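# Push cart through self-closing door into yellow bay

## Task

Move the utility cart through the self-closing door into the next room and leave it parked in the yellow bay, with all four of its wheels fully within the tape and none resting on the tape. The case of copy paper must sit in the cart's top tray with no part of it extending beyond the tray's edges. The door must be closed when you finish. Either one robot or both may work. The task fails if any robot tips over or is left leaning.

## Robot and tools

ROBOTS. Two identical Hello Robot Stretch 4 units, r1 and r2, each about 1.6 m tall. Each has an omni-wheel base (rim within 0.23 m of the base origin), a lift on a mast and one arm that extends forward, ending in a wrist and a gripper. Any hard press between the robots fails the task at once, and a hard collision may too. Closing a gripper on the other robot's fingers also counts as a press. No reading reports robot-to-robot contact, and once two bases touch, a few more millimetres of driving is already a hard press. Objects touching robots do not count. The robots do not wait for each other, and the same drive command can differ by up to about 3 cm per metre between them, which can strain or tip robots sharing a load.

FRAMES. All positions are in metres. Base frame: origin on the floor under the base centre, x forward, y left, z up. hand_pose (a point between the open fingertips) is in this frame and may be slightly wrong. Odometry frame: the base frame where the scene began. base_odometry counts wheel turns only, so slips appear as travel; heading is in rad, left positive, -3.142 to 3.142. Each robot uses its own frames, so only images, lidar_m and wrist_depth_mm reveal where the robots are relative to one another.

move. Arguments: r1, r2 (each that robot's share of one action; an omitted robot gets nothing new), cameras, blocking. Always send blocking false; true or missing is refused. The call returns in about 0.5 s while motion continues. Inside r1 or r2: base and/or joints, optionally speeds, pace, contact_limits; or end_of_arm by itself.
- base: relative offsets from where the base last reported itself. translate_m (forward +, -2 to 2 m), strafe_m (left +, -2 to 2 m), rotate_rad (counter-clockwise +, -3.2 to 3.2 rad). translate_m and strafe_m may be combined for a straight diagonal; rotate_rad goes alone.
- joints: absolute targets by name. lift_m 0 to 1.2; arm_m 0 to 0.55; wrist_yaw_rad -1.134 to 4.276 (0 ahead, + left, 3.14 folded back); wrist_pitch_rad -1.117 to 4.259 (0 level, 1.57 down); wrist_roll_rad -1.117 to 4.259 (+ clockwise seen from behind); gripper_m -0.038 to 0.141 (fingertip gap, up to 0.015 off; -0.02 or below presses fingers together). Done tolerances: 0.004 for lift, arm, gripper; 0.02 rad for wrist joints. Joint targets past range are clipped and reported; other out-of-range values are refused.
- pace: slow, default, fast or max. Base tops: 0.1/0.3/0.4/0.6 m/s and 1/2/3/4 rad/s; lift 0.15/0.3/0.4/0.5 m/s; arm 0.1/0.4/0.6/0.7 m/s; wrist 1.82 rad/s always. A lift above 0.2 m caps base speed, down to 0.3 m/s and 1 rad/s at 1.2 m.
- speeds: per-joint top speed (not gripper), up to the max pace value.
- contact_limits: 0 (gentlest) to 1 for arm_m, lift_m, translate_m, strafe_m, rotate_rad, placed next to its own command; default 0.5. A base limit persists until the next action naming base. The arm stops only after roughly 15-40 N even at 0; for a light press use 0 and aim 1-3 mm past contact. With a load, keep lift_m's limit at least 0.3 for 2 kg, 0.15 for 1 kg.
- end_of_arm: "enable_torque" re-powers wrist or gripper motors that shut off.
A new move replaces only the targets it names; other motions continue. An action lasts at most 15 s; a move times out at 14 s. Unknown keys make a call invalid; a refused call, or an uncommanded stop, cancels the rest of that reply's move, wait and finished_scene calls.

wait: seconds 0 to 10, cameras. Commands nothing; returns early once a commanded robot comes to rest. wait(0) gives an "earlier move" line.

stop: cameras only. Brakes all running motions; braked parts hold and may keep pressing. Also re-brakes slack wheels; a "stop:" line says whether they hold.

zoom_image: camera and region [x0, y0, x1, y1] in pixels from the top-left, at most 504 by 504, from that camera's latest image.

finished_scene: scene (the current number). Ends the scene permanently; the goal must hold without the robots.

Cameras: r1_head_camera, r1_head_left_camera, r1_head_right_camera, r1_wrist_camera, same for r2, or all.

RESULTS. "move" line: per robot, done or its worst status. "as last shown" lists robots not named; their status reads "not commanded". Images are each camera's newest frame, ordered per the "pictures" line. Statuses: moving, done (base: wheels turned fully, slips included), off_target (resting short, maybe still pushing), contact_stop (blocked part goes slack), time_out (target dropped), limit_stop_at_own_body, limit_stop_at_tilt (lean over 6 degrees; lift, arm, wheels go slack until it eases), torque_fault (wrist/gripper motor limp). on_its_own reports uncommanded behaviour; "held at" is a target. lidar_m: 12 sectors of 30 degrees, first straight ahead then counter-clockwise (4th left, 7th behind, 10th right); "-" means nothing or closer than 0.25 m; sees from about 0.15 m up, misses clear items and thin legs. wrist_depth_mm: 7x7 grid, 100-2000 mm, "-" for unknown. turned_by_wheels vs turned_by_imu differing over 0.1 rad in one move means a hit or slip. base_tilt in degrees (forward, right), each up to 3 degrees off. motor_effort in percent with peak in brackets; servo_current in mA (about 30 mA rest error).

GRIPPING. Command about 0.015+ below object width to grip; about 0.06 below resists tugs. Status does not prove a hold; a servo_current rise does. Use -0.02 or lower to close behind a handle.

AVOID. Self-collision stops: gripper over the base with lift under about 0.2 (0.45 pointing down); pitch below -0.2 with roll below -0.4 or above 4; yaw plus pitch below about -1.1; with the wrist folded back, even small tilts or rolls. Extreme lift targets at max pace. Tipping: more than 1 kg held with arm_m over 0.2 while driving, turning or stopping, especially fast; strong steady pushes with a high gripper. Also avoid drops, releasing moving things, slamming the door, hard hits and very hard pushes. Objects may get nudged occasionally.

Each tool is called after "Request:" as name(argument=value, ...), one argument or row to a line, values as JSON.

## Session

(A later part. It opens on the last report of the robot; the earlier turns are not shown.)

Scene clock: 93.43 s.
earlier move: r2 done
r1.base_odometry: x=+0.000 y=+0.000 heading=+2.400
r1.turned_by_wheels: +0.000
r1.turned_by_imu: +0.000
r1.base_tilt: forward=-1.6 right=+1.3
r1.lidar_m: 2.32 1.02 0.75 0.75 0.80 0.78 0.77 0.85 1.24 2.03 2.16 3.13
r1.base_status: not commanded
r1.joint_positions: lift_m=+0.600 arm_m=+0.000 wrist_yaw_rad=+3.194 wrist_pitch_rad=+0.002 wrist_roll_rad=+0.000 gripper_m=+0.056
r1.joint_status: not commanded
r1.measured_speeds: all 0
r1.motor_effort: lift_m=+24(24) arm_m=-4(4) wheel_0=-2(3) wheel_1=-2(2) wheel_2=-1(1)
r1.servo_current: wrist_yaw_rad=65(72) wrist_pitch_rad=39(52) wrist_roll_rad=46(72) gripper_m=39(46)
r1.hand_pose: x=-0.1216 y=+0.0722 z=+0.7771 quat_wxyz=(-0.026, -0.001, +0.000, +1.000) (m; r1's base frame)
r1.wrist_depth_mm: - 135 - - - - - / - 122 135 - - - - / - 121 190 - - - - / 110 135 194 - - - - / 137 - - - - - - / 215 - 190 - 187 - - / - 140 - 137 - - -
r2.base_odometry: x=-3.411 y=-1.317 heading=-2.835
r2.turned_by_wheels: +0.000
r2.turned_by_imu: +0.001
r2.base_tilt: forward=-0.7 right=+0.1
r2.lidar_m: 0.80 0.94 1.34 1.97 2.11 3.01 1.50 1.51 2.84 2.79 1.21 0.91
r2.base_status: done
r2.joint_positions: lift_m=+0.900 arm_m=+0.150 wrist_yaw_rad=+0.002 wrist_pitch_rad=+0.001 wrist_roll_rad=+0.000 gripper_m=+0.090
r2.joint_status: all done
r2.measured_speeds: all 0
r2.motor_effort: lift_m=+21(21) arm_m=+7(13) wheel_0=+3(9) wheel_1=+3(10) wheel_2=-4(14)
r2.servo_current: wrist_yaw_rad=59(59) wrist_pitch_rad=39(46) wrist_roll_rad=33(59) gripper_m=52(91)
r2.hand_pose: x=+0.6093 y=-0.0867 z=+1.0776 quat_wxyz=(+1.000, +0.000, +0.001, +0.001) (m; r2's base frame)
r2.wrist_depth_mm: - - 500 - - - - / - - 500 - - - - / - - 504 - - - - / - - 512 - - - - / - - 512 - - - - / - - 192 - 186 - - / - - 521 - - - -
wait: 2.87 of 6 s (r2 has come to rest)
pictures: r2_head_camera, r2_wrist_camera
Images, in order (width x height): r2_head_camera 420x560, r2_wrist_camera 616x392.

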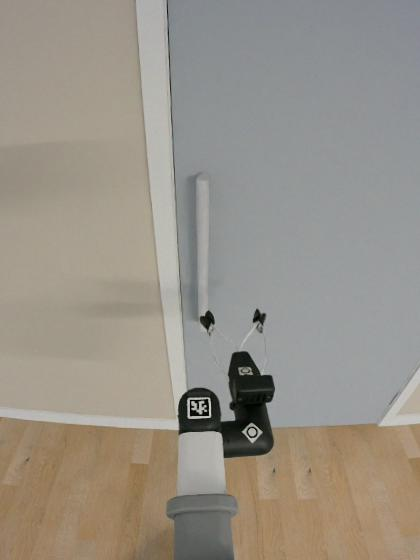

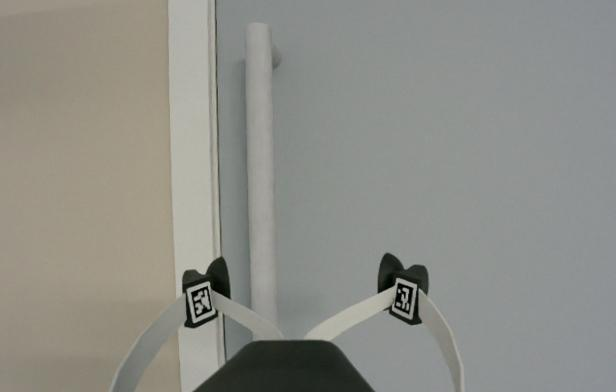

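Request:
move(
  blocking=false,
  r2={"base":{"translate_m":0.18,"strafe_m":0.051},"pace":"slow"},
  cameras=[],
)

Request:
wait(
  seconds=6,
  cameras=["r2_head_camera","r2_wrist_camera"],
)

Scene clock: 100.87 s.
move: r2 moving
r1: as last shown
r1.base_tilt: forward=-1.6 right=+1.2
r1.lidar_m: 2.34 1.01 0.78 0.75 0.82 0.79 0.76 0.84 1.26 2.02 2.15 3.14
r1.servo_current: wrist_yaw_rad=52(52) wrist_pitch_rad=33(46) wrist_roll_rad=52(59) gripper_m=33(46)
r1.wrist_depth_mm: - 135 - - - - - / - 122 135 - - - - / - 121 190 - - - - / 110 136 193 - - - - / 137 - - - - - - / 216 - 191 - 187 - - / - 140 - 136 - - -
r2.base_odometry: x=-3.422 y=-1.324 heading=-2.834
r2.turned_by_wheels: +0.000
r2.turned_by_imu: +0.001
r2.base_tilt: forward=-0.7 right=+0.0
r2.lidar_m: 0.80 0.94 1.34 1.98 2.09 3.05 1.53 1.55 2.83 2.77 1.21 0.88
r2.base_status: translate_m moving; strafe_m moving
r2.joint_positions: lift_m=+0.900 arm_m=+0.150 wrist_yaw_rad=+0.002 wrist_pitch_rad=+0.001 wrist_roll_rad=+0.000 gripper_m=+0.090
r2.joint_status: not commanded
r2.measured_speeds: translate_m=+0.048 strafe_m=+0.014 rotate_rad=-0.004 lift_m=+0.000 arm_m=+0.000 wrist_yaw_rad=+0.000 wrist_pitch_rad=+0.000 wrist_roll_rad=+0.000
r2.motor_effort: lift_m=+21(21) arm_m=+7(8) wheel_0=+7(9) wheel_1=+8(9) wheel_2=-9(10)
r2.servo_current: wrist_yaw_rad=46(59) wrist_pitch_rad=46(46) wrist_roll_rad=52(59) gripper_m=52(59)
r2.hand_pose: x=+0.6093 y=-0.0867 z=+1.0776 quat_wxyz=(+1.000, +0.000, +0.001, +0.001) (m; r2's base frame)
r2.wrist_depth_mm: - - 488 - - - - / - - 492 - - - - / - - 496 - - - - / - - 496 - - - - / - - 504 - - - - / - - 191 - 186 - - / - - 508 - - - -
pictures: none
No camera images: "cameras" was empty.

Scene clock: 103.47 s.
earlier move: r2 done
r1.base_odometry: x=+0.000 y=+0.000 heading=+2.400
r1.turned_by_wheels: +0.000
r1.turned_by_imu: +0.000
r1.base_tilt: forward=-1.6 right=+1.3
r1.lidar_m: 2.35 1.01 0.76 0.75 0.82 0.80 0.76 0.82 1.27 2.03 2.14 3.11
r1.base_status: not commanded
r1.joint_positions: lift_m=+0.600 arm_m=+0.000 wrist_yaw_rad=+3.194 wrist_pitch_rad=+0.002 wrist_roll_rad=+0.000 gripper_m=+0.056
r1.joint_status: not commanded
r1.measured_speeds: all 0
r1.motor_effort: lift_m=+24(24) arm_m=-4(4) wheel_0=-3(3) wheel_1=-2(2) wheel_2=-1(1)
r1.servo_current: wrist_yaw_rad=46(72) wrist_pitch_rad=46(52) wrist_roll_rad=46(72) gripper_m=39(52)
r1.hand_pose: x=-0.1216 y=+0.0722 z=+0.7771 quat_wxyz=(-0.026, -0.001, +0.000, +1.000) (m; r1's base frame)
r1.wrist_depth_mm: - 135 - - - - - / - 122 135 - - - - / - 121 190 - - - - / 110 135 194 - - - - / 137 - - - - - - / 216 - 190 - 187 - - / - 141 - 136 - - -
r2.base_odometry: x=-3.567 y=-1.420 heading=-2.834
r2.turned_by_wheels: +0.000
r2.turned_by_imu: +0.001
r2.base_tilt: forward=-0.7 right=+0.1
r2.lidar_m: 0.64 0.74 1.07 1.90 2.01 2.91 1.68 1.69 2.91 2.27 0.97 0.72
r2.base_status: done
r2.joint_positions: lift_m=+0.900 arm_m=+0.150 wrist_yaw_rad=+0.002 wrist_pitch_rad=+0.001 wrist_roll_rad=+0.000 gripper_m=+0.090
r2.joint_status: not commanded
r2.measured_speeds: all 0
r2.motor_effort: lift_m=+21(21) arm_m=+7(8) wheel_0=+2(11) wheel_1=+5(9) wheel_2=-6(10)
r2.servo_current: wrist_yaw_rad=39(59) wrist_pitch_rad=46(52) wrist_roll_rad=46(59) gripper_m=46(65)
r2.hand_pose: x=+0.6093 y=-0.0867 z=+1.0776 quat_wxyz=(+1.000, +0.000, +0.001, +0.001) (m; r2's base frame)
r2.wrist_depth_mm: 353 342 332 257 319 310 306 / 355 343 332 257 320 312 307 / 355 345 334 257 322 314 307 / 357 349 338 259 324 317 310 / 362 351 338 264 325 319 312 / 364 351 193 259 191 320 314 / 366 355 336 - 327 319 315
wait: 2.60 of 6 s (r2 has come to rest)
pictures: r2_head_camera, r2_wrist_camera
Images, in order (width x height): r2_head_camera 420x560, r2_wrist_camera 616x392.

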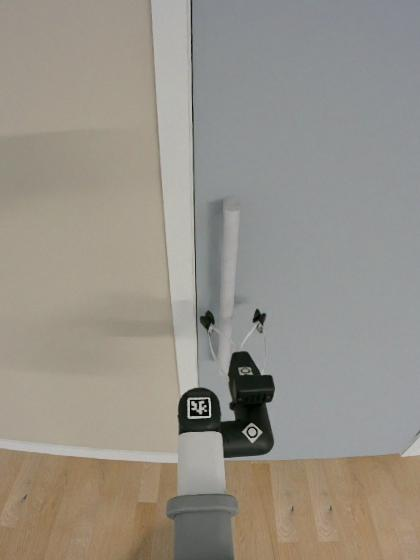

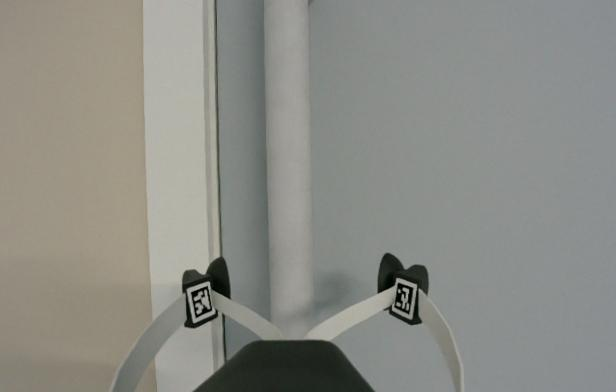

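Request:
move(
  blocking=false,
  r2={"base":{"strafe_m":0.05},"pace":"slow"},
  cameras=[],
)

Request:
wait(
  seconds=4,
  cameras=[],
)

Request:
move(
  blocking=false,
  r2={"base":{"rotate_rad":-0.07},"pace":"slow"},
  cameras=[],
)

Request:
wait(
  seconds=4,
  cameras=["r2_wrist_camera"],
)

Scene clock: 117.70 s.
move: r2 moving
r1: as last shown
r1.lidar_m: 2.36 1.01 0.79 0.74 0.80 0.79 0.77 0.84 1.23 2.02 2.14 3.14
r1.servo_current: wrist_yaw_rad=46(59) wrist_pitch_rad=46(52) wrist_roll_rad=52(59) gripper_m=46(46)
r1.wrist_depth_mm: - 135 - - - - - / - 122 135 - - - - / - 121 191 - - - - / 110 135 194 - - - - / 137 - - - - - - / 216 - 190 - 188 - - / - 140 - 136 - - -
r2.base_odometry: x=-3.562 y=-1.433 heading=-2.834
r2.turned_by_wheels: +0.000
r2.turned_by_imu: +0.000
r2.base_tilt: forward=-0.7 right=+0.1
r2.lidar_m: 0.61 0.75 1.13 1.89 2.00 2.91 1.67 1.69 2.92 2.25 0.96 0.69
r2.base_status: strafe_m moving
r2.joint_positions: lift_m=+0.900 arm_m=+0.150 wrist_yaw_rad=+0.002 wrist_pitch_rad=+0.001 wrist_roll_rad=+0.000 gripper_m=+0.090
r2.joint_status: not commanded
r2.measured_speeds: translate_m=+0.000 strafe_m=+0.054 rotate_rad=+0.000 lift_m=+0.000 arm_m=+0.000 wrist_yaw_rad=+0.000 wrist_pitch_rad=+0.000 wrist_roll_rad=+0.000
r2.motor_effort: lift_m=+21(21) arm_m=+7(8) wheel_0=-9(10) wheel_1=+7(9) wheel_2=+0(5)
r2.servo_current: wrist_yaw_rad=46(59) wrist_pitch_rad=39(46) wrist_roll_rad=33(59) gripper_m=52(52)
r2.hand_pose: x=+0.6093 y=-0.0867 z=+1.0776 quat_wxyz=(+1.000, +0.000, +0.001, +0.001) (m; r2's base frame)
r2.wrist_depth_mm: 351 343 330 256 320 312 304 / 355 347 330 259 320 312 307 / 355 347 330 327 324 314 309 / 357 349 332 327 324 317 312 / 362 351 332 330 325 320 312 / 364 353 194 256 191 319 314 / 364 359 336 - 329 320 317
pictures: none
No camera images: "cameras" was empty.

Scene clock: 118.80 s.
earlier move: r2 done
r1.base_odometry: x=+0.000 y=+0.000 heading=+2.400
r1.turned_by_wheels: +0.000
r1.turned_by_imu: +0.000
r1.base_tilt: forward=-1.6 right=+1.2
r1.lidar_m: 2.33 1.03 0.76 0.73 0.79 0.80 0.76 0.84 1.25 2.03 2.15 3.14
r1.base_status: not commanded
r1.joint_positions: lift_m=+0.600 arm_m=+0.000 wrist_yaw_rad=+3.194 wrist_pitch_rad=+0.002 wrist_roll_rad=+0.000 gripper_m=+0.056
r1.joint_status: not commanded
r1.measured_speeds: all 0
r1.motor_effort: lift_m=+24(24) arm_m=-4(4) wheel_0=-2(3) wheel_1=-2(2) wheel_2=-1(1)
r1.servo_current: wrist_yaw_rad=46(65) wrist_pitch_rad=39(52) wrist_roll_rad=59(72) gripper_m=39(46)
r1.hand_pose: x=-0.1216 y=+0.0722 z=+0.7771 quat_wxyz=(-0.026, -0.001, +0.000, +1.000) (m; r1's base frame)
r1.wrist_depth_mm: - 135 - - - - - / - 122 135 - - - - / - 121 190 - - - - / 110 136 194 - - - - / 137 - - - - - - / 215 - 190 - 187 - - / - 141 - 137 - - -
r2.base_odometry: x=-3.552 y=-1.467 heading=-2.834
r2.turned_by_wheels: +0.000
r2.turned_by_imu: +0.000
r2.base_tilt: forward=-0.7 right=+0.1
r2.lidar_m: 0.64 0.77 1.12 1.85 1.96 2.83 1.71 1.69 2.97 2.29 0.97 0.70
r2.base_status: done
r2.joint_positions: lift_m=+0.900 arm_m=+0.150 wrist_yaw_rad=+0.002 wrist_pitch_rad=+0.001 wrist_roll_rad=+0.000 gripper_m=+0.090
r2.joint_status: not commanded
r2.measured_speeds: all 0
r2.motor_effort: lift_m=+21(21) arm_m=+7(8) wheel_0=-3(10) wheel_1=+5(9) wheel_2=+0(5)
r2.servo_current: wrist_yaw_rad=46(65) wrist_pitch_rad=39(46) wrist_roll_rad=39(59) gripper_m=52(59)
r2.hand_pose: x=+0.6093 y=-0.0867 z=+1.0776 quat_wxyz=(+1.000, +0.000, +0.001, +0.001) (m; r2's base frame)
r2.wrist_depth_mm: 355 345 324 327 319 314 306 / 355 349 327 330 322 314 309 / 357 349 329 332 322 319 314 / 362 351 330 336 325 317 312 / 364 355 332 336 252 322 315 / 368 355 194 338 191 322 319 / 370 359 338 - 329 324 317
wait: 1.10 of 4 s (r2 has come to rest)
pictures: none
No camera images: "cameras" was empty.

Scene clock: 119.30 s.
move: r2 moving
r1: as last shown
r1.lidar_m: 2.33 1.01 0.77 0.73 0.81 0.80 0.76 0.84 1.26 2.03 2.15 3.13
r1.motor_effort: lift_m=+24(24) arm_m=-4(4) wheel_0=-3(3) wheel_1=-2(2) wheel_2=-1(1)
r1.servo_current: wrist_yaw_rad=46(59) wrist_pitch_rad=39(52) wrist_roll_rad=52(59) gripper_m=39(46)
r1.wrist_depth_mm: - 135 - - - - - / - 122 135 - - - - / - 121 190 - - - - / 110 135 194 - - - - / 137 - - - - - - / 215 - 191 - 188 - - / - 140 - 137 - - -
r2.base_odometry: x=-3.552 y=-1.467 heading=-2.903
r2.turned_by_wheels: -0.068
r2.turned_by_imu: -0.067
r2.base_tilt: forward=-0.8 right=+0.1
r2.lidar_m: 0.64 0.74 1.01 1.86 1.93 2.66 1.72 1.69 3.02 2.86 1.04 0.74
r2.base_status: rotate_rad moving
r2.joint_positions: lift_m=+0.900 arm_m=+0.150 wrist_yaw_rad=+0.002 wrist_pitch_rad=+0.001 wrist_roll_rad=+0.000 gripper_m=+0.090
r2.joint_status: not commanded
r2.measured_speeds: translate_m=+0.000 strafe_m=+0.000 rotate_rad=-0.042 lift_m=+0.000 arm_m=+0.000 wrist_yaw_rad=+0.000 wrist_pitch_rad=+0.000 wrist_roll_rad=+0.000
r2.motor_effort: lift_m=+21(21) arm_m=+7(7) wheel_0=+4(7) wheel_1=+5(8) wheel_2=+4(9)
r2.servo_current: wrist_yaw_rad=39(46) wrist_pitch_rad=46(46) wrist_roll_rad=33(52) gripper_m=52(59)
r2.hand_pose: x=+0.6093 y=-0.0867 z=+1.0776 quat_wxyz=(+1.000, +0.000, +0.001, +0.001) (m; r2's base frame)
r2.wrist_depth_mm: 340 340 336 263 332 329 327 / 342 340 338 334 332 330 330 / 343 340 340 338 336 334 332 / 347 342 340 263 334 334 334 / 347 345 342 340 340 338 334 / 351 349 194 264 190 340 336 / 353 351 334 - 343 340 340
pictures: none
No camera images: "cameras" was empty.

Scene clock: 119.60 s.
earlier move: r2 done
r1.base_odometry: x=+0.000 y=+0.000 heading=+2.400
r1.turned_by_wheels: +0.000
r1.turned_by_imu: +0.000
r1.base_tilt: forward=-1.6 right=+1.2
r1.lidar_m: 2.36 1.01 0.78 0.75 0.79 0.80 0.77 0.84 1.24 2.03 2.12 3.12
r1.base_status: not commanded
r1.joint_positions: lift_m=+0.600 arm_m=+0.000 wrist_yaw_rad=+3.194 wrist_pitch_rad=+0.002 wrist_roll_rad=+0.000 gripper_m=+0.056
r1.joint_status: not commanded
r1.measured_speeds: all 0
r1.motor_effort: lift_m=+24(24) arm_m=-4(4) wheel_0=-3(3) wheel_1=-2(2) wheel_2=-1(1)
r1.servo_current: wrist_yaw_rad=46(59) wrist_pitch_rad=39(52) wrist_roll_rad=46(59) gripper_m=39(46)
r1.hand_pose: x=-0.1216 y=+0.0722 z=+0.7771 quat_wxyz=(-0.026, -0.001, +0.000, +1.000) (m; r1's base frame)
r1.wrist_depth_mm: - 135 - - - - - / - 122 135 - - - - / - 121 190 - - - - / 110 136 194 - - - - / 137 - - - - - - / 215 - 190 - 187 - - / - 140 - 137 - - -
r2.base_odometry: x=-3.552 y=-1.467 heading=-2.903
r2.turned_by_wheels: +0.000
r2.turned_by_imu: +0.000
r2.base_tilt: forward=-0.7 right=+0.1
r2.lidar_m: 0.66 0.74 1.02 1.87 1.95 2.65 1.72 1.69 3.03 2.83 1.05 0.72
r2.base_status: done
r2.joint_positions: lift_m=+0.900 arm_m=+0.150 wrist_yaw_rad=+0.002 wrist_pitch_rad=+0.001 wrist_roll_rad=+0.000 gripper_m=+0.090
r2.joint_status: not commanded
r2.measured_speeds: all 0
r2.motor_effort: lift_m=+21(21) arm_m=+7(7) wheel_0=+5(7) wheel_1=+5(8) wheel_2=+5(9)
r2.servo_current: wrist_yaw_rad=52(52) wrist_pitch_rad=33(46) wrist_roll_rad=59(59) gripper_m=46(59)
r2.hand_pose: x=+0.6093 y=-0.0867 z=+1.0776 quat_wxyz=(+1.000, +0.000, +0.001, +0.001) (m; r2's base frame)
r2.wrist_depth_mm: 340 338 336 263 332 329 327 / 342 338 340 266 332 330 329 / 343 338 338 338 334 332 329 / 345 343 342 338 338 334 334 / 347 347 343 340 338 336 336 / 351 347 194 264 191 340 336 / 349 349 336 - 342 340 340
wait: 0.30 of 4 s (r2 has come to rest)
pictures: r2_wrist_camera
Images, in order (width x height): r2_wrist_camera 616x392.

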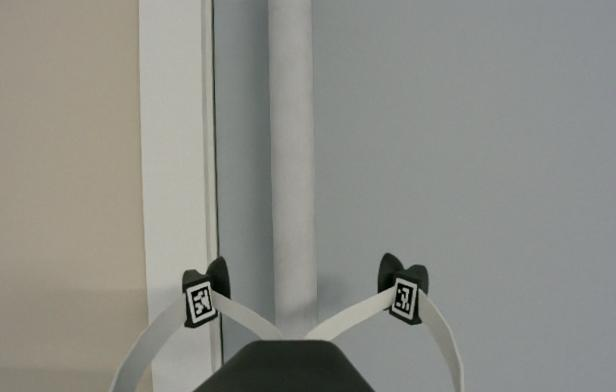

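Request:
move(
  blocking=false,
  r2={"base":{"translate_m":0.122,"strafe_m":0.01},"joints":{"gripper_m":0.08},"pace":"slow","contact_limits":{"translate_m":0.2}},
  cameras=[],
)

Request:
wait(
  seconds=5,
  cameras=["r2_wrist_camera"],
)

Scene clock: 126.00 s.
move: r2 moving
r1: as last shown
r1.base_tilt: forward=-1.6 right=+1.3
r1.lidar_m: 2.34 0.99 0.77 0.75 0.80 0.79 0.77 0.86 1.23 2.03 2.15 3.13
r1.servo_current: wrist_yaw_rad=46(59) wrist_pitch_rad=39(46) wrist_roll_rad=39(59) gripper_m=39(46)
r1.wrist_depth_mm: - 135 - - - - - / - 122 135 - - - - / - 121 190 - - - - / 110 135 194 - - - - / 137 - - - - - - / 216 - 190 - 187 - - / - 141 - 137 - - -
r2.base_odometry: x=-3.563 y=-1.471 heading=-2.903
r2.turned_by_wheels: +0.000
r2.turned_by_imu: +0.001
r2.base_tilt: forward=-0.7 right=+0.0
r2.lidar_m: 0.65 0.73 1.02 1.84 1.94 2.66 1.72 1.66 3.02 2.81 1.02 0.73
r2.base_status: translate_m moving; strafe_m moving
r2.joint_positions: lift_m=+0.900 arm_m=+0.150 wrist_yaw_rad=+0.002 wrist_pitch_rad=+0.001 wrist_roll_rad=+0.000 gripper_m=+0.082
r2.joint_status: gripper_m moving
r2.measured_speeds: translate_m=+0.048 strafe_m=+0.004 rotate_rad=-0.002 lift_m=+0.000 arm_m=+0.000 wrist_yaw_rad=+0.000 wrist_pitch_rad=+0.000 wrist_roll_rad=+0.000
r2.motor_effort: lift_m=+21(21) arm_m=+7(8) wheel_0=+6(10) wheel_1=+5(8) wheel_2=-8(9)
r2.servo_current: wrist_yaw_rad=33(65) wrist_pitch_rad=39(46) wrist_roll_rad=46(52) gripper_m=46(91)
r2.contact_limits: translate_m 0.2
r2.hand_pose: x=+0.6093 y=-0.0867 z=+1.0776 quat_wxyz=(+1.000, +0.000, +0.001, +0.001) (m; r2's base frame)
r2.wrist_depth_mm: 330 327 324 251 320 322 317 / 330 327 329 254 324 320 320 / 336 329 329 258 325 324 320 / 336 332 330 330 327 325 324 / 338 334 329 329 329 327 324 / 340 336 195 254 194 330 329 / 342 340 325 - 330 330 329
pictures: none
No camera images: "cameras" was empty.

Scene clock: 128.30 s.
earlier move: r2 contact_stop
r1.base_odometry: x=+0.000 y=+0.000 heading=+2.400
r1.turned_by_wheels: +0.000
r1.turned_by_imu: +0.000
r1.base_tilt: forward=-1.6 right=+1.3
r1.lidar_m: 2.34 1.00 0.78 0.74 0.81 0.79 0.76 0.84 1.23 2.00 2.17 3.14
r1.base_status: not commanded
r1.joint_positions: lift_m=+0.600 arm_m=+0.000 wrist_yaw_rad=+3.194 wrist_pitch_rad=+0.002 wrist_roll_rad=+0.000 gripper_m=+0.056
r1.joint_status: not commanded
r1.measured_speeds: all 0
r1.motor_effort: lift_m=+24(24) arm_m=-4(4) wheel_0=-2(3) wheel_1=-2(2) wheel_2=-1(1)
r1.servo_current: wrist_yaw_rad=59(65) wrist_pitch_rad=46(52) wrist_roll_rad=59(65) gripper_m=39(46)
r1.hand_pose: x=-0.1216 y=+0.0722 z=+0.7771 quat_wxyz=(-0.026, -0.001, +0.000, +1.000) (m; r1's base frame)
r1.wrist_depth_mm: - 135 - - - - - / - 122 135 - - - - / - 121 190 - - - - / 110 136 195 - - - - / 137 - - - - - - / 216 - 190 - 188 - - / - 141 - 137 - - -
r2.base_odometry: x=-3.645 y=-1.501 heading=-2.950
r2.turned_by_wheels: -0.047
r2.turned_by_imu: -0.023
r2.base_tilt: forward=-0.7 right=+0.1
r2.lidar_m: 0.54 0.65 0.89 1.85 1.93 2.58 1.83 1.78 3.01 2.77 0.92 0.65
r2.base_status: translate_m contact_stop (by the wheels' count: +0.098 of +0.122); strafe_m contact_stop (by the wheels' count: +0.010 of +0.010)
r2.joint_positions: lift_m=+0.900 arm_m=+0.150 wrist_yaw_rad=-0.002 wrist_pitch_rad=+0.001 wrist_roll_rad=+0.000 gripper_m=+0.080
r2.joint_status: all done
r2.measured_speeds: all 0
r2.on_its_own: the wheels are slack since a contact_stop
r2.motor_effort: lift_m=+21(21) arm_m=+7(8) wheel_0=+0(10) wheel_1=+0(10) wheel_2=+0(23)
r2.servo_current: wrist_yaw_rad=52(85) wrist_pitch_rad=39(46) wrist_roll_rad=46(65) gripper_m=52(91)
r2.contact_limits: translate_m 0.2
r2.hand_pose: x=+0.6090 y=-0.0879 z=+1.0777 quat_wxyz=(+1.000, +0.000, +0.001, -0.001) (m; r2's base frame)
r2.wrist_depth_mm: 244 231 244 167 243 242 243 / 244 232 245 166 244 244 243 / 246 234 246 168 246 246 246 / 248 236 248 170 248 247 247 / 249 236 249 170 249 248 249 / 252 238 201 170 194 249 250 / 251 238 253 - 252 251 251
wait: 2.30 of 5 s (r2 has come to rest)
pictures: r2_wrist_camera
Images, in order (width x height): r2_wrist_camera 616x392.

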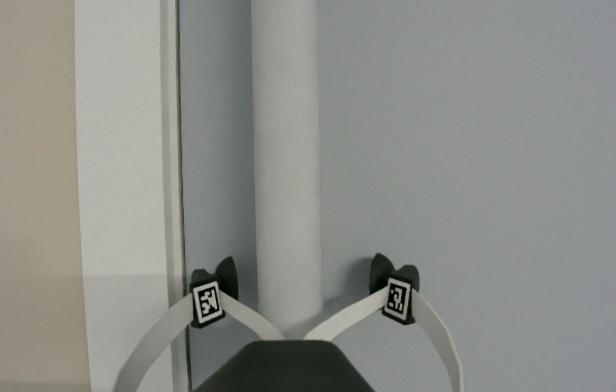

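Request:
move(
  blocking=false,
  r2={"joints":{"gripper_m":-0.035}},
  cameras=[],
)

Request:
wait(
  seconds=3,
  cameras=["r2_wrist_camera","r2_head_left_camera"],
)

Scene clock: 132.47 s.
move: r2 moving
r1: as last shown
r1.lidar_m: 2.33 1.02 0.77 0.75 0.80 0.79 0.77 0.86 1.27 2.03 2.16 3.14
r1.motor_effort: lift_m=+24(24) arm_m=-4(4) wheel_0=-2(3) wheel_1=-2(3) wheel_2=-1(1)
r1.servo_current: wrist_yaw_rad=59(59) wrist_pitch_rad=46(52) wrist_roll_rad=39(59) gripper_m=39(46)
r1.wrist_depth_mm: - 135 - - - - - / - 122 135 - - - - / - 121 190 - - - - / 110 136 195 - - - - / 137 - - - - - - / 216 - 191 - 187 - - / - 140 - 137 - - -
r2.base_odometry: x=-3.645 y=-1.501 heading=-2.950
r2.turned_by_wheels: +0.000
r2.turned_by_imu: +0.000
r2.base_tilt: forward=-0.7 right=+0.1
r2.lidar_m: 0.55 0.62 0.88 1.82 1.91 2.60 1.82 1.79 3.03 2.74 0.92 0.66
r2.base_status: not commanded
r2.joint_positions: lift_m=+0.900 arm_m=+0.150 wrist_yaw_rad=-0.002 wrist_pitch_rad=+0.001 wrist_roll_rad=+0.000 gripper_m=+0.062
r2.joint_status: gripper_m moving
r2.measured_speeds: all 0
r2.on_its_own: the wheels are slack since a contact_stop
r2.motor_effort: lift_m=+21(21) arm_m=+7(7) wheel_0=+0(1) wheel_1=+0(1) wheel_2=+0(0)
r2.servo_current: wrist_yaw_rad=46(52) wrist_pitch_rad=39(46) wrist_roll_rad=59(59) gripper_m=104(111)
r2.contact_limits: translate_m 0.2
r2.hand_pose: x=+0.6090 y=-0.0879 z=+1.0777 quat_wxyz=(+1.000, +0.000, +0.001, -0.001) (m; r2's base frame)
r2.wrist_depth_mm: 244 231 245 164 243 244 - / 245 233 247 166 246 245 245 / 247 234 249 170 247 245 246 / 248 236 249 170 249 248 248 / 251 237 251 171 250 249 249 / 252 238 196 171 195 251 251 / 252 239 254 - 253 252 252
pictures: none
No camera images: "cameras" was empty.

Scene clock: 133.80 s.
earlier move: r2 done
r1.base_odometry: x=+0.000 y=+0.000 heading=+2.400
r1.turned_by_wheels: +0.000
r1.turned_by_imu: +0.000
r1.base_tilt: forward=-1.6 right=+1.3
r1.lidar_m: 2.36 1.01 0.77 0.73 0.80 0.78 0.76 0.83 1.26 2.03 2.16 3.15
r1.base_status: not commanded
r1.joint_positions: lift_m=+0.600 arm_m=+0.000 wrist_yaw_rad=+3.194 wrist_pitch_rad=+0.002 wrist_roll_rad=+0.000 gripper_m=+0.056
r1.joint_status: not commanded
r1.measured_speeds: all 0
r1.motor_effort: lift_m=+24(24) arm_m=-4(4) wheel_0=-3(3) wheel_1=-2(3) wheel_2=-1(1)
r1.servo_current: wrist_yaw_rad=52(72) wrist_pitch_rad=46(52) wrist_roll_rad=59(65) gripper_m=39(52)
r1.hand_pose: x=-0.1216 y=+0.0722 z=+0.7771 quat_wxyz=(-0.026, -0.001, +0.000, +1.000) (m; r1's base frame)
r1.wrist_depth_mm: - 135 - - - - - / - 122 135 - - - - / - 121 190 - - - - / 110 136 193 - - - - / 137 - - - - - - / 216 - 190 - 188 - - / - 141 - 137 - - -
r2.base_odometry: x=-3.646 y=-1.501 heading=-2.945
r2.turned_by_wheels: +0.005
r2.turned_by_imu: +0.005
r2.base_tilt: forward=-0.6 right=+0.1
r2.lidar_m: 0.52 0.64 0.86 1.83 1.91 2.57 1.83 1.77 3.05 2.67 0.92 0.65
r2.base_status: not commanded
r2.joint_positions: lift_m=+0.900 arm_m=+0.150 wrist_yaw_rad=+0.003 wrist_pitch_rad=+0.001 wrist_roll_rad=+0.000 gripper_m=-0.033
r2.joint_status: all done
r2.measured_speeds: all 0
r2.on_its_own: the wheels are slack since a contact_stop
r2.motor_effort: lift_m=+21(21) arm_m=-4(7) wheel_0=+0(1) wheel_1=+0(1) wheel_2=+0(0)
r2.servo_current: wrist_yaw_rad=52(59) wrist_pitch_rad=39(46) wrist_roll_rad=39(59) gripper_m=137(241)
r2.contact_limits: translate_m 0.2
r2.hand_pose: x=+0.6096 y=-0.0865 z=+1.0777 quat_wxyz=(+1.000, +0.000, +0.001, +0.002) (m; r2's base frame)
r2.wrist_depth_mm: 242 229 241 160 237 237 236 / 245 230 244 162 239 238 237 / 245 230 244 163 242 240 239 / 248 233 245 166 243 242 241 / 249 234 247 166 245 243 242 / 250 236 185 166 179 244 243 / 252 237 249 - 247 245 245
wait: 1.33 of 3 s (r2 has come to rest)
pictures: r2_head_left_camera, r2_wrist_camera
Images, in order (width x height): r2_head_left_camera 420x672, r2_wrist_camera 616x392.

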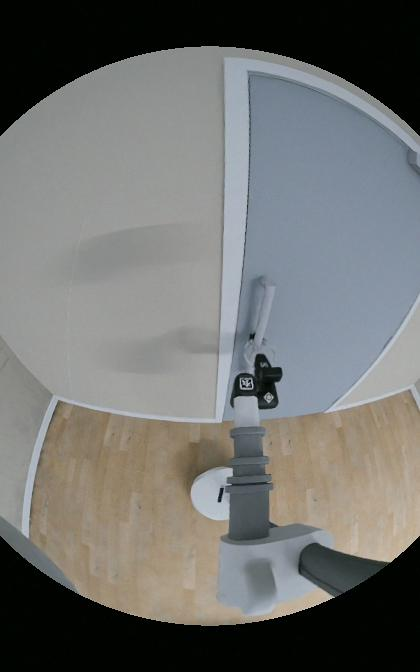

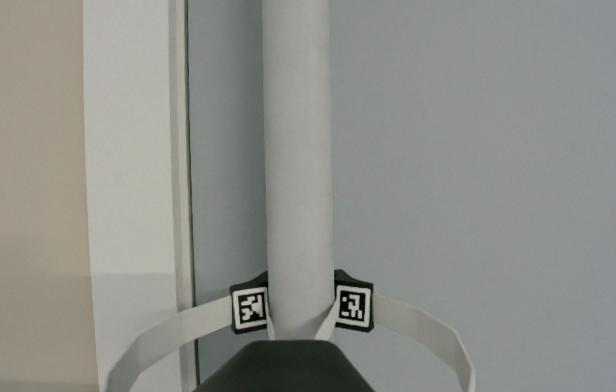

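Request:
move(
  blocking=false,
  r2={"base":{"translate_m":-0.227,"strafe_m":-0.124},"joints":{"wrist_yaw_rad":0.26},"pace":"slow","speeds":{"wrist_yaw_rad":0.1},"contact_limits":{"translate_m":0.7}},
  cameras=[],
)

Request:
wait(
  seconds=6,
  cameras=["r2_wrist_camera"],
)

Request:
move(
  blocking=false,
  r2={"base":{"translate_m":-0.187,"strafe_m":-0.178},"joints":{"wrist_yaw_rad":0.52},"pace":"slow","speeds":{"wrist_yaw_rad":0.1},"contact_limits":{"translate_m":0.7}},
  cameras=[],
)

Request:
wait(
  seconds=6,
  cameras=["r2_wrist_camera","r2_head_camera","r2_head_left_camera"],
)

Scene clock: 143.87 s.
move: r2 moving
r1: as last shown
r1.lidar_m: 2.34 1.01 0.78 0.74 0.81 0.78 0.75 0.82 1.24 2.02 2.16 3.15
r1.motor_effort: lift_m=+24(24) arm_m=-4(4) wheel_0=-3(3) wheel_1=-2(2) wheel_2=-1(1)
r1.servo_current: wrist_yaw_rad=46(59) wrist_pitch_rad=39(52) wrist_roll_rad=46(78) gripper_m=39(46)
r1.wrist_depth_mm: - 135 - - - - - / - 122 135 - - - - / - 121 190 - - - - / 110 136 193 - - - - / 137 - - - - - - / 216 - 190 - 187 - - / - 141 - 137 - - -
r2.base_odometry: x=-3.636 y=-1.492 heading=-2.945
r2.turned_by_wheels: +0.000
r2.turned_by_imu: -0.002
r2.base_tilt: forward=-0.6 right=+0.1
r2.lidar_m: 0.53 0.65 0.88 1.84 1.91 2.60 1.83 1.78 3.05 2.76 0.94 0.63
r2.base_status: translate_m moving; strafe_m moving
r2.joint_positions: lift_m=+0.900 arm_m=+0.150 wrist_yaw_rad=+0.045 wrist_pitch_rad=+0.001 wrist_roll_rad=+0.000 gripper_m=-0.033
r2.joint_status: wrist_yaw_rad moving
r2.measured_speeds: translate_m=-0.051 strafe_m=-0.031 rotate_rad=+0.008 lift_m=+0.000 arm_m=+0.000 wrist_yaw_rad=+0.107 wrist_pitch_rad=+0.000 wrist_roll_rad=+0.000
r2.motor_effort: lift_m=+21(21) arm_m=-4(4) wheel_0=-5(7) wheel_1=-11(13) wheel_2=+18(20)
r2.servo_current: wrist_yaw_rad=46(91) wrist_pitch_rad=46(46) wrist_roll_rad=52(52) gripper_m=130(137)
r2.contact_limits: translate_m 0.7
r2.hand_pose: x=+0.6129 y=-0.0745 z=+1.0777 quat_wxyz=(+1.000, +0.000, +0.001, +0.022) (m; r2's base frame)
r2.wrist_depth_mm: 256 239 243 163 238 235 233 / 257 241 244 163 239 236 233 / 259 242 246 164 240 237 235 / 262 244 247 165 242 239 237 / 264 245 250 167 243 241 238 / 264 247 185 167 180 241 238 / 267 249 252 - 245 241 240
pictures: none
No camera images: "cameras" was empty.

Scene clock: 147.10 s.
earlier move: r2 done
r1.base_odometry: x=+0.000 y=+0.000 heading=+2.400
r1.turned_by_wheels: +0.000
r1.turned_by_imu: +0.000
r1.base_tilt: forward=-1.6 right=+1.3
r1.lidar_m: 2.33 0.99 0.77 0.75 0.81 0.79 0.78 0.83 1.27 2.01 2.14 3.14
r1.base_status: not commanded
r1.joint_positions: lift_m=+0.600 arm_m=+0.000 wrist_yaw_rad=+3.194 wrist_pitch_rad=+0.002 wrist_roll_rad=+0.000 gripper_m=+0.056
r1.joint_status: not commanded
r1.measured_speeds: all 0
r1.motor_effort: lift_m=+24(24) arm_m=-4(4) wheel_0=-2(3) wheel_1=-2(2) wheel_2=-1(1)
r1.servo_current: wrist_yaw_rad=46(65) wrist_pitch_rad=46(52) wrist_roll_rad=46(78) gripper_m=33(46)
r1.hand_pose: x=-0.1216 y=+0.0722 z=+0.7771 quat_wxyz=(-0.026, -0.001, +0.000, +1.000) (m; r1's base frame)
r1.wrist_depth_mm: - 135 - - - - - / - 122 135 - - - - / - 121 190 - - - - / 110 136 195 - - - - / 137 - - - - - - / 216 - 190 - 187 - - / - 140 - 137 - - -
r2.base_odometry: x=-3.449 y=-1.335 heading=-2.943
r2.turned_by_wheels: +0.001
r2.turned_by_imu: +0.003
r2.base_tilt: forward=-0.6 right=+0.1
r2.lidar_m: 0.55 0.87 1.19 1.96 2.04 2.75 1.55 1.54 2.92 2.79 1.24 0.72
r2.base_status: done
r2.joint_positions: lift_m=+0.900 arm_m=+0.150 wrist_yaw_rad=+0.270 wrist_pitch_rad=+0.001 wrist_roll_rad=+0.000 gripper_m=-0.033
r2.joint_status: all done
r2.measured_speeds: all 0
r2.motor_effort: lift_m=+21(21) arm_m=-4(4) wheel_0=+2(12) wheel_1=-5(13) wheel_2=+19(22)
r2.servo_current: wrist_yaw_rad=65(98) wrist_pitch_rad=33(46) wrist_roll_rad=46(65) gripper_m=130(143)
r2.contact_limits: translate_m 0.7
r2.hand_pose: x=+0.6222 y=-0.0072 z=+1.0777 quat_wxyz=(+0.991, +0.000, +0.001, +0.135) (m; r2's base frame)
r2.wrist_depth_mm: - - 245 163 236 232 229 / - - 246 164 236 233 229 / - - 247 164 238 234 230 / - - 248 165 241 236 232 / - - 250 166 241 237 233 / - - 183 166 181 238 235 / - - 254 - 244 237 237
wait: 3.23 of 6 s (r2 has come to rest)
pictures: r2_wrist_camera
Images, in order (width x height): r2_wrist_camera 616x392.

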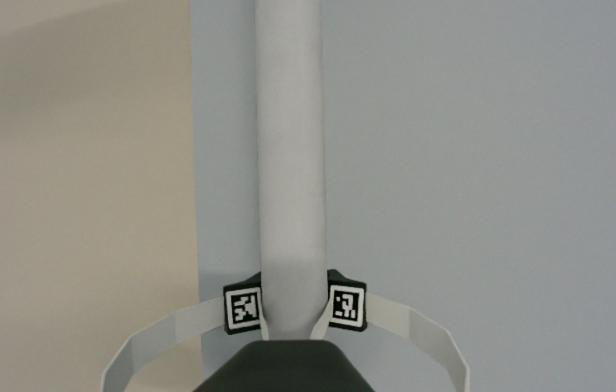

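Scene clock: 147.60 s.
move: r2 moving
r1: as last shown
r1.base_tilt: forward=-1.6 right=+1.2
r1.lidar_m: 2.34 1.04 0.78 0.75 0.82 0.80 0.76 0.83 1.22 2.02 2.16 3.14
r1.servo_current: wrist_yaw_rad=39(52) wrist_pitch_rad=46(46) wrist_roll_rad=65(72) gripper_m=46(46)
r1.wrist_depth_mm: - 135 - - - - - / - 122 135 - - - - / - 121 190 - - - - / 110 136 194 - - - - / 136 - - - - - - / 215 - 190 - 187 - - / - 141 - 137 - - -
r2.base_odometry: x=-3.441 y=-1.324 heading=-2.942
r2.turned_by_wheels: +0.001
r2.turned_by_imu: +0.001
r2.base_tilt: forward=-0.6 right=+0.0
r2.lidar_m: 0.56 0.89 1.19 1.96 2.04 2.77 1.55 1.52 2.91 2.79 1.23 0.72
r2.base_status: translate_m moving; strafe_m moving
r2.joint_positions: lift_m=+0.900 arm_m=+0.150 wrist_yaw_rad=+0.310 wrist_pitch_rad=+0.001 wrist_roll_rad=+0.000 gripper_m=-0.033
r2.joint_status: wrist_yaw_rad moving
r2.measured_speeds: translate_m=-0.038 strafe_m=-0.036 rotate_rad=+0.001 lift_m=+0.000 arm_m=+0.000 wrist_yaw_rad=+0.097 wrist_pitch_rad=+0.000 wrist_roll_rad=+0.000
r2.motor_effort: lift_m=+21(21) arm_m=-4(4) wheel_0=+4(10) wheel_1=-11(11) wheel_2=+21(23)
r2.servo_current: wrist_yaw_rad=46(78) wrist_pitch_rad=39(39) wrist_roll_rad=46(52) gripper_m=130(137)
r2.contact_limits: translate_m 0.7
r2.hand_pose: x=+0.6222 y=+0.0046 z=+1.0777 quat_wxyz=(+0.988, +0.000, +0.001, +0.154) (m; r2's base frame)
r2.wrist_depth_mm: - - 246 162 235 229 226 / - - 246 163 236 229 226 / - - 249 163 237 230 228 / - - 249 167 239 234 229 / - - 252 166 240 234 230 / - - 185 166 180 236 233 / - - - - 243 236 233
pictures: none
No camera images: "cameras" was empty.

Scene clock: 150.93 s.
earlier move: r2 done
r1.base_odometry: x=+0.000 y=+0.000 heading=+2.400
r1.turned_by_wheels: +0.000
r1.turned_by_imu: +0.000
r1.base_tilt: forward=-1.6 right=+1.3
r1.lidar_m: 2.36 1.03 0.77 0.73 0.83 0.78 0.77 0.82 1.24 2.04 2.14 3.16
r1.base_status: not commanded
r1.joint_positions: lift_m=+0.600 arm_m=+0.000 wrist_yaw_rad=+3.194 wrist_pitch_rad=+0.002 wrist_roll_rad=+0.000 gripper_m=+0.056
r1.joint_status: not commanded
r1.measured_speeds: all 0
r1.motor_effort: lift_m=+24(24) arm_m=-4(4) wheel_0=-2(3) wheel_1=-2(2) wheel_2=-1(1)
r1.servo_current: wrist_yaw_rad=39(72) wrist_pitch_rad=46(52) wrist_roll_rad=33(72) gripper_m=39(46)
r1.hand_pose: x=-0.1216 y=+0.0722 z=+0.7771 quat_wxyz=(-0.026, -0.001, +0.000, +1.000) (m; r1's base frame)
r1.wrist_depth_mm: - 135 - - - - - / - 122 135 - - - - / - 121 190 - - - - / 110 135 194 - - - - / 137 - - - - - - / 216 - 190 - 187 - - / - 140 - 136 - - -
r2.base_odometry: x=-3.301 y=-1.124 heading=-2.940
r2.turned_by_wheels: +0.002
r2.turned_by_imu: +0.028
r2.base_tilt: forward=-0.7 right=+0.0
r2.lidar_m: 0.55 0.62 1.49 2.13 2.23 3.07 1.32 1.56 2.72 2.61 1.47 0.80
r2.base_status: done
r2.joint_positions: lift_m=+0.900 arm_m=+0.150 wrist_yaw_rad=+0.535 wrist_pitch_rad=+0.001 wrist_roll_rad=+0.000 gripper_m=-0.033
r2.joint_status: all done
r2.measured_speeds: all 0
r2.motor_effort: lift_m=+21(21) arm_m=-5(5) wheel_0=+20(22) wheel_1=-3(11) wheel_2=+21(26)
r2.servo_current: wrist_yaw_rad=91(91) wrist_pitch_rad=46(46) wrist_roll_rad=59(59) gripper_m=130(137)
r2.contact_limits: translate_m 0.7
r2.hand_pose: x=+0.6136 y=+0.0719 z=+1.0777 quat_wxyz=(+0.964, +0.000, +0.001, +0.264) (m; r2's base frame)
r2.wrist_depth_mm: - - 247 167 229 222 216 / - - 249 167 231 224 216 / - - 251 167 233 225 218 / - - 252 167 234 227 220 / 1661 - 255 167 236 226 221 / 1756 - 183 166 233 226 222 / - - - - 238 226 222
wait: 3.33 of 6 s (r2 has come to rest)
pictures: r2_head_camera, r2_head_left_camera, r2_wrist_camera
Images, in order (width x height): r2_head_camera 420x560, r2_head_left_camera 420x672, r2_wrist_camera 616x392.

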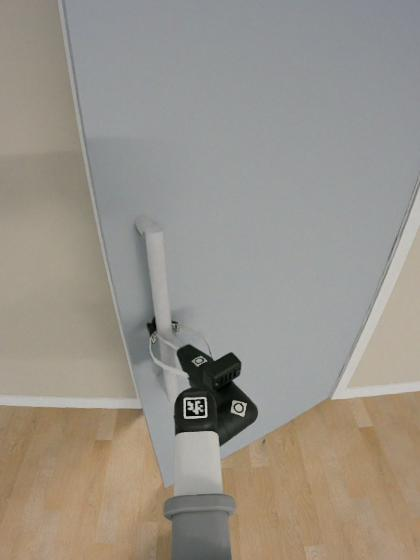

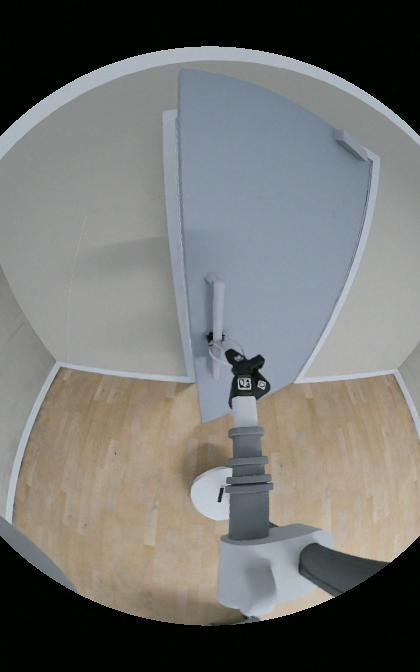

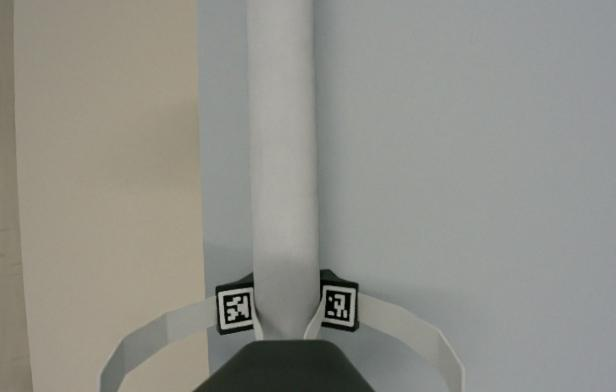

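Request:
move(
  blocking=false,
  r2={"base":{"translate_m":-0.144,"strafe_m":-0.215},"joints":{"wrist_yaw_rad":0.76},"pace":"slow","speeds":{"wrist_yaw_rad":0.1},"contact_limits":{"translate_m":0.7}},
  cameras=[],
)

Request:
wait(
  seconds=6,
  cameras=[],
)

Request:
move(
  blocking=false,
  r2={"base":{"translate_m":-0.15,"strafe_m":-0.16},"pace":"slow","contact_limits":{"translate_m":0.7}},
  cameras=[],
)

Request:
wait(
  seconds=6,
  cameras=["r2_wrist_camera","r2_head_camera","r2_head_left_camera","r2_head_right_camera"],
)

Scene clock: 158.67 s.
move: r2 moving
r1: as last shown
r1.base_tilt: forward=-1.5 right=+1.2
r1.lidar_m: 2.37 1.01 0.77 0.74 0.80 0.80 0.76 0.83 1.24 2.04 2.15 3.15
r1.motor_effort: lift_m=+24(24) arm_m=-4(4) wheel_0=-2(3) wheel_1=-2(3) wheel_2=-1(1)
r1.servo_current: wrist_yaw_rad=46(65) wrist_pitch_rad=46(46) wrist_roll_rad=52(65) gripper_m=33(46)
r1.wrist_depth_mm: - 135 - - - - - / - 122 135 - - - - / - 121 190 - - - - / 110 135 195 - - - - / 137 - - - - - - / 216 - 190 - 187 - - / - 141 - 137 - - -
r2.base_odometry: x=-3.296 y=-1.112 heading=-2.938
r2.turned_by_wheels: +0.002
r2.turned_by_imu: +0.008
r2.base_tilt: forward=-0.6 right=+0.1
r2.lidar_m: 0.53 0.62 1.49 2.14 2.27 3.08 1.31 1.61 2.72 2.60 1.47 0.81
r2.base_status: translate_m moving; strafe_m moving
r2.joint_positions: lift_m=+0.900 arm_m=+0.150 wrist_yaw_rad=+0.573 wrist_pitch_rad=+0.001 wrist_roll_rad=+0.000 gripper_m=-0.033
r2.joint_status: wrist_yaw_rad moving
r2.measured_speeds: translate_m=-0.026 strafe_m=-0.045 rotate_rad=+0.000 lift_m=+0.000 arm_m=+0.000 wrist_yaw_rad=+0.104 wrist_pitch_rad=+0.000 wrist_roll_rad=+0.000
r2.motor_effort: lift_m=+21(21) arm_m=-4(5) wheel_0=+19(23) wheel_1=-7(8) wheel_2=+21(24)
r2.servo_current: wrist_yaw_rad=85(130) wrist_pitch_rad=39(46) wrist_roll_rad=46(52) gripper_m=124(130)
r2.contact_limits: translate_m 0.7
r2.hand_pose: x=+0.6107 y=+0.0829 z=+1.0777 quat_wxyz=(+0.959, +0.000, +0.001, +0.283) (m; r2's base frame)
r2.wrist_depth_mm: - - 250 164 229 219 213 / - - 251 164 230 220 213 / 1756 - 253 165 231 223 214 / 1756 - 253 165 233 224 216 / 1756 - 255 166 236 224 218 / - - 183 167 179 224 218 / - - - - 236 224 220
pictures: none
No camera images: "cameras" was empty.

Scene clock: 162.70 s.
earlier move: r2 done
r1.base_odometry: x=+0.000 y=+0.000 heading=+2.400
r1.turned_by_wheels: +0.000
r1.turned_by_imu: +0.000
r1.base_tilt: forward=-1.6 right=+1.3
r1.lidar_m: 2.36 1.01 0.78 0.75 0.80 0.79 0.77 0.85 1.25 2.02 2.15 3.15
r1.base_status: not commanded
r1.joint_positions: lift_m=+0.600 arm_m=+0.000 wrist_yaw_rad=+3.194 wrist_pitch_rad=+0.002 wrist_roll_rad=+0.000 gripper_m=+0.056
r1.joint_status: not commanded
r1.measured_speeds: all 0
r1.motor_effort: lift_m=+24(24) arm_m=-4(4) wheel_0=-3(3) wheel_1=-2(3) wheel_2=-1(1)
r1.servo_current: wrist_yaw_rad=52(78) wrist_pitch_rad=39(52) wrist_roll_rad=39(65) gripper_m=33(46)
r1.hand_pose: x=-0.1216 y=+0.0722 z=+0.7771 quat_wxyz=(-0.026, -0.001, +0.000, +1.000) (m; r1's base frame)
r1.wrist_depth_mm: - 135 - - - - - / - 123 135 - - - - / - 121 190 - - - - / 110 136 194 - - - - / 137 - - - - - - / 215 - 190 - 187 - - / - 140 - 137 - - -
r2.base_odometry: x=-3.204 y=-0.884 heading=-2.938
r2.turned_by_wheels: +0.000
r2.turned_by_imu: +0.143
r2.base_tilt: forward=-0.7 right=+0.0
r2.lidar_m: 0.54 0.60 1.91 2.33 2.58 1.32 1.21 3.00 2.41 2.39 1.39 0.80
r2.base_status: done
r2.joint_positions: lift_m=+0.900 arm_m=+0.150 wrist_yaw_rad=+0.775 wrist_pitch_rad=+0.001 wrist_roll_rad=+0.000 gripper_m=-0.033
r2.joint_status: all done
r2.measured_speeds: translate_m=-0.001 strafe_m=+0.000 rotate_rad=-0.002 lift_m=+0.000 arm_m=+0.000 wrist_yaw_rad=+0.000 wrist_pitch_rad=+0.000 wrist_roll_rad=+0.000
r2.motor_effort: lift_m=+21(21) arm_m=-7(8) wheel_0=+13(28) wheel_1=+2(9) wheel_2=+13(28)
r2.servo_current: wrist_yaw_rad=91(130) wrist_pitch_rad=39(46) wrist_roll_rad=46(59) gripper_m=130(137)
r2.contact_limits: translate_m 0.7
r2.hand_pose: x=+0.5883 y=+0.1394 z=+1.0777 quat_wxyz=(+0.926, +0.000, +0.000, +0.378) (m; r2's base frame)
r2.wrist_depth_mm: - - - 163 220 202 190 / - - - 164 221 204 192 / - - - 164 224 206 193 / - - - 166 225 206 194 / - - - 166 228 208 196 / - - 186 166 180 208 196 / - - - - 226 205 197
wait: 4.03 of 6 s (r2 has come to rest)
pictures: none
No camera images: "cameras" was empty.

Scene clock: 163.20 s.
move: r2 moving
r1: as last shown
r1.base_tilt: forward=-1.6 right=+1.2
r1.lidar_m: 2.36 1.03 0.75 0.74 0.81 0.81 0.75 0.83 1.23 2.03 2.16 3.13
r1.motor_effort: lift_m=+24(24) arm_m=-4(4) wheel_0=-2(3) wheel_1=-2(2) wheel_2=-1(1)
r1.servo_current: wrist_yaw_rad=59(59) wrist_pitch_rad=52(52) wrist_roll_rad=46(52) gripper_m=39(46)
r1.wrist_depth_mm: - 135 - - - - - / - 122 135 - - - - / - 121 190 - - - - / 110 135 195 - - - - / 137 - - - - - - / 216 - 191 - 187 - - / - 141 - 137 - - -
r2.base_odometry: x=-3.197 y=-0.874 heading=-2.935
r2.turned_by_wheels: +0.003
r2.turned_by_imu: +0.004
r2.base_tilt: forward=-0.6 right=+0.0
r2.lidar_m: 0.53 0.61 1.93 2.37 2.61 1.33 1.21 2.92 2.41 2.34 1.39 0.81
r2.base_status: translate_m moving; strafe_m moving
r2.joint_positions: lift_m=+0.900 arm_m=+0.150 wrist_yaw_rad=+0.775 wrist_pitch_rad=+0.001 wrist_roll_rad=+0.000 gripper_m=-0.033
r2.joint_status: not commanded
r2.measured_speeds: translate_m=-0.035 strafe_m=-0.035 rotate_rad=-0.001 lift_m=+0.000 arm_m=+0.000 wrist_yaw_rad=+0.000 wrist_pitch_rad=+0.000 wrist_roll_rad=+0.000
r2.motor_effort: lift_m=+21(21) arm_m=-8(8) wheel_0=+19(21) wheel_1=-6(10) wheel_2=+23(24)
r2.servo_current: wrist_yaw_rad=85(98) wrist_pitch_rad=46(46) wrist_roll_rad=39(52) gripper_m=124(130)
r2.contact_limits: translate_m 0.7
r2.hand_pose: x=+0.5883 y=+0.1394 z=+1.0777 quat_wxyz=(+0.926, +0.000, +0.000, +0.378) (m; r2's base frame)
r2.wrist_depth_mm: - - - 164 221 202 191 / - - - 164 222 203 192 / - - - 165 224 206 194 / - - - 166 225 206 195 / - - - 166 227 207 196 / - - 186 167 180 208 196 / - - - - 226 205 197
pictures: none
No camera images: "cameras" was empty.

Scene clock: 166.90 s.
earlier move: r2 done
r1.base_odometry: x=+0.000 y=+0.000 heading=+2.400
r1.turned_by_wheels: +0.000
r1.turned_by_imu: +0.000
r1.base_tilt: forward=-1.6 right=+1.2
r1.lidar_m: 2.34 1.00 0.75 0.74 0.83 0.79 0.74 0.83 1.22 2.02 2.15 3.13
r1.base_status: not commanded
r1.joint_positions: lift_m=+0.600 arm_m=+0.000 wrist_yaw_rad=+3.194 wrist_pitch_rad=+0.002 wrist_roll_rad=+0.000 gripper_m=+0.056
r1.joint_status: not commanded
r1.measured_speeds: all 0
r1.motor_effort: lift_m=+24(24) arm_m=-4(4) wheel_0=-3(3) wheel_1=-2(3) wheel_2=-1(1)
r1.servo_current: wrist_yaw_rad=52(65) wrist_pitch_rad=39(52) wrist_roll_rad=52(65) gripper_m=46(52)
r1.hand_pose: x=-0.1216 y=+0.0722 z=+0.7771 quat_wxyz=(-0.026, -0.001, +0.000, +1.000) (m; r1's base frame)
r1.wrist_depth_mm: - 135 - - - - - / - 122 135 - - - - / - 121 190 - - - - / 110 136 194 - - - - / 137 - - - - - - / 216 - 190 - 187 - - / - 140 - 137 - - -
r2.base_odometry: x=-3.090 y=-0.697 heading=-2.936
r2.turned_by_wheels: -0.001
r2.turned_by_imu: +0.167
r2.base_tilt: forward=-0.6 right=+0.1
r2.lidar_m: 0.49 0.62 2.51 2.54 3.07 1.14 1.54 2.49 2.21 2.11 1.31 0.78
r2.base_status: done
r2.joint_positions: lift_m=+0.900 arm_m=+0.150 wrist_yaw_rad=+0.775 wrist_pitch_rad=+0.001 wrist_roll_rad=+0.000 gripper_m=-0.033
r2.joint_status: not commanded
r2.measured_speeds: all 0
r2.motor_effort: lift_m=+21(21) arm_m=-8(9) wheel_0=+13(27) wheel_1=+2(10) wheel_2=+11(27)
r2.servo_current: wrist_yaw_rad=91(104) wrist_pitch_rad=46(46) wrist_roll_rad=52(59) gripper_m=130(130)
r2.contact_limits: translate_m 0.7
r2.hand_pose: x=+0.5884 y=+0.1394 z=+1.0777 quat_wxyz=(+0.926, +0.000, +0.000, +0.378) (m; r2's base frame)
r2.wrist_depth_mm: - - - 164 219 200 187 / - - - 164 220 201 187 / - - - 165 221 202 190 / - - - 165 224 202 190 / - - - 167 225 205 - / - - 186 167 179 205 191 / - - - - 224 200 193
wait: 3.70 of 6 s (r2 has come to rest)
pictures: r2_head_camera, r2_head_left_camera, r2_head_right_camera, r2_wrist_camera
Images, in order (width x height): r2_head_camera 420x560, r2_head_left_camera 420x672, r2_head_right_camera 420x672, r2_wrist_camera 616x392.

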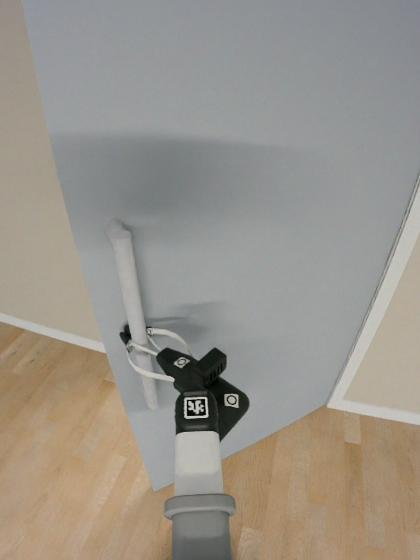

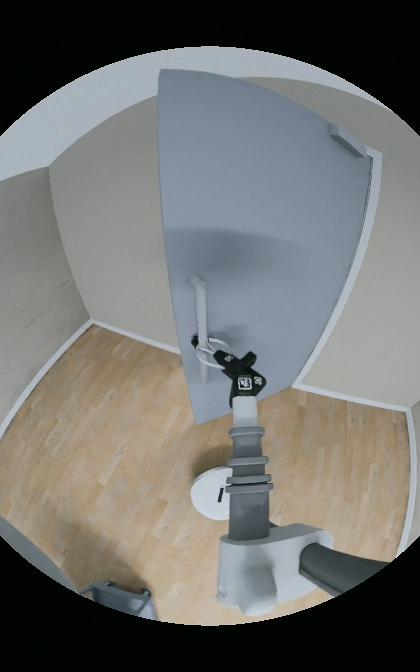

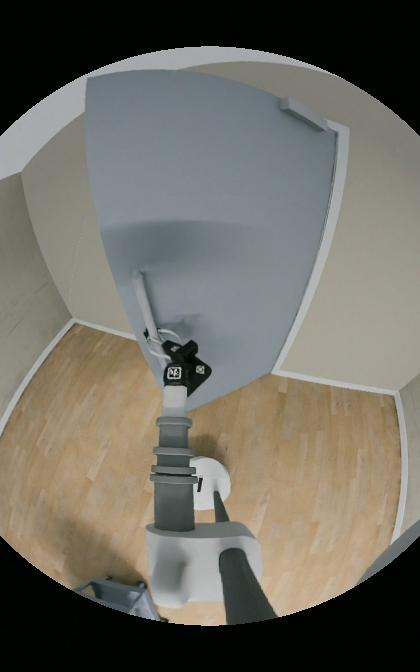

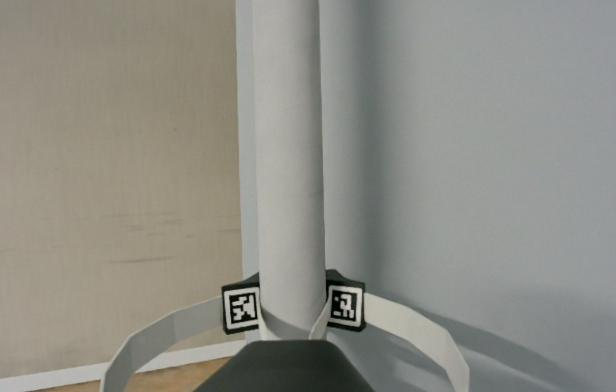

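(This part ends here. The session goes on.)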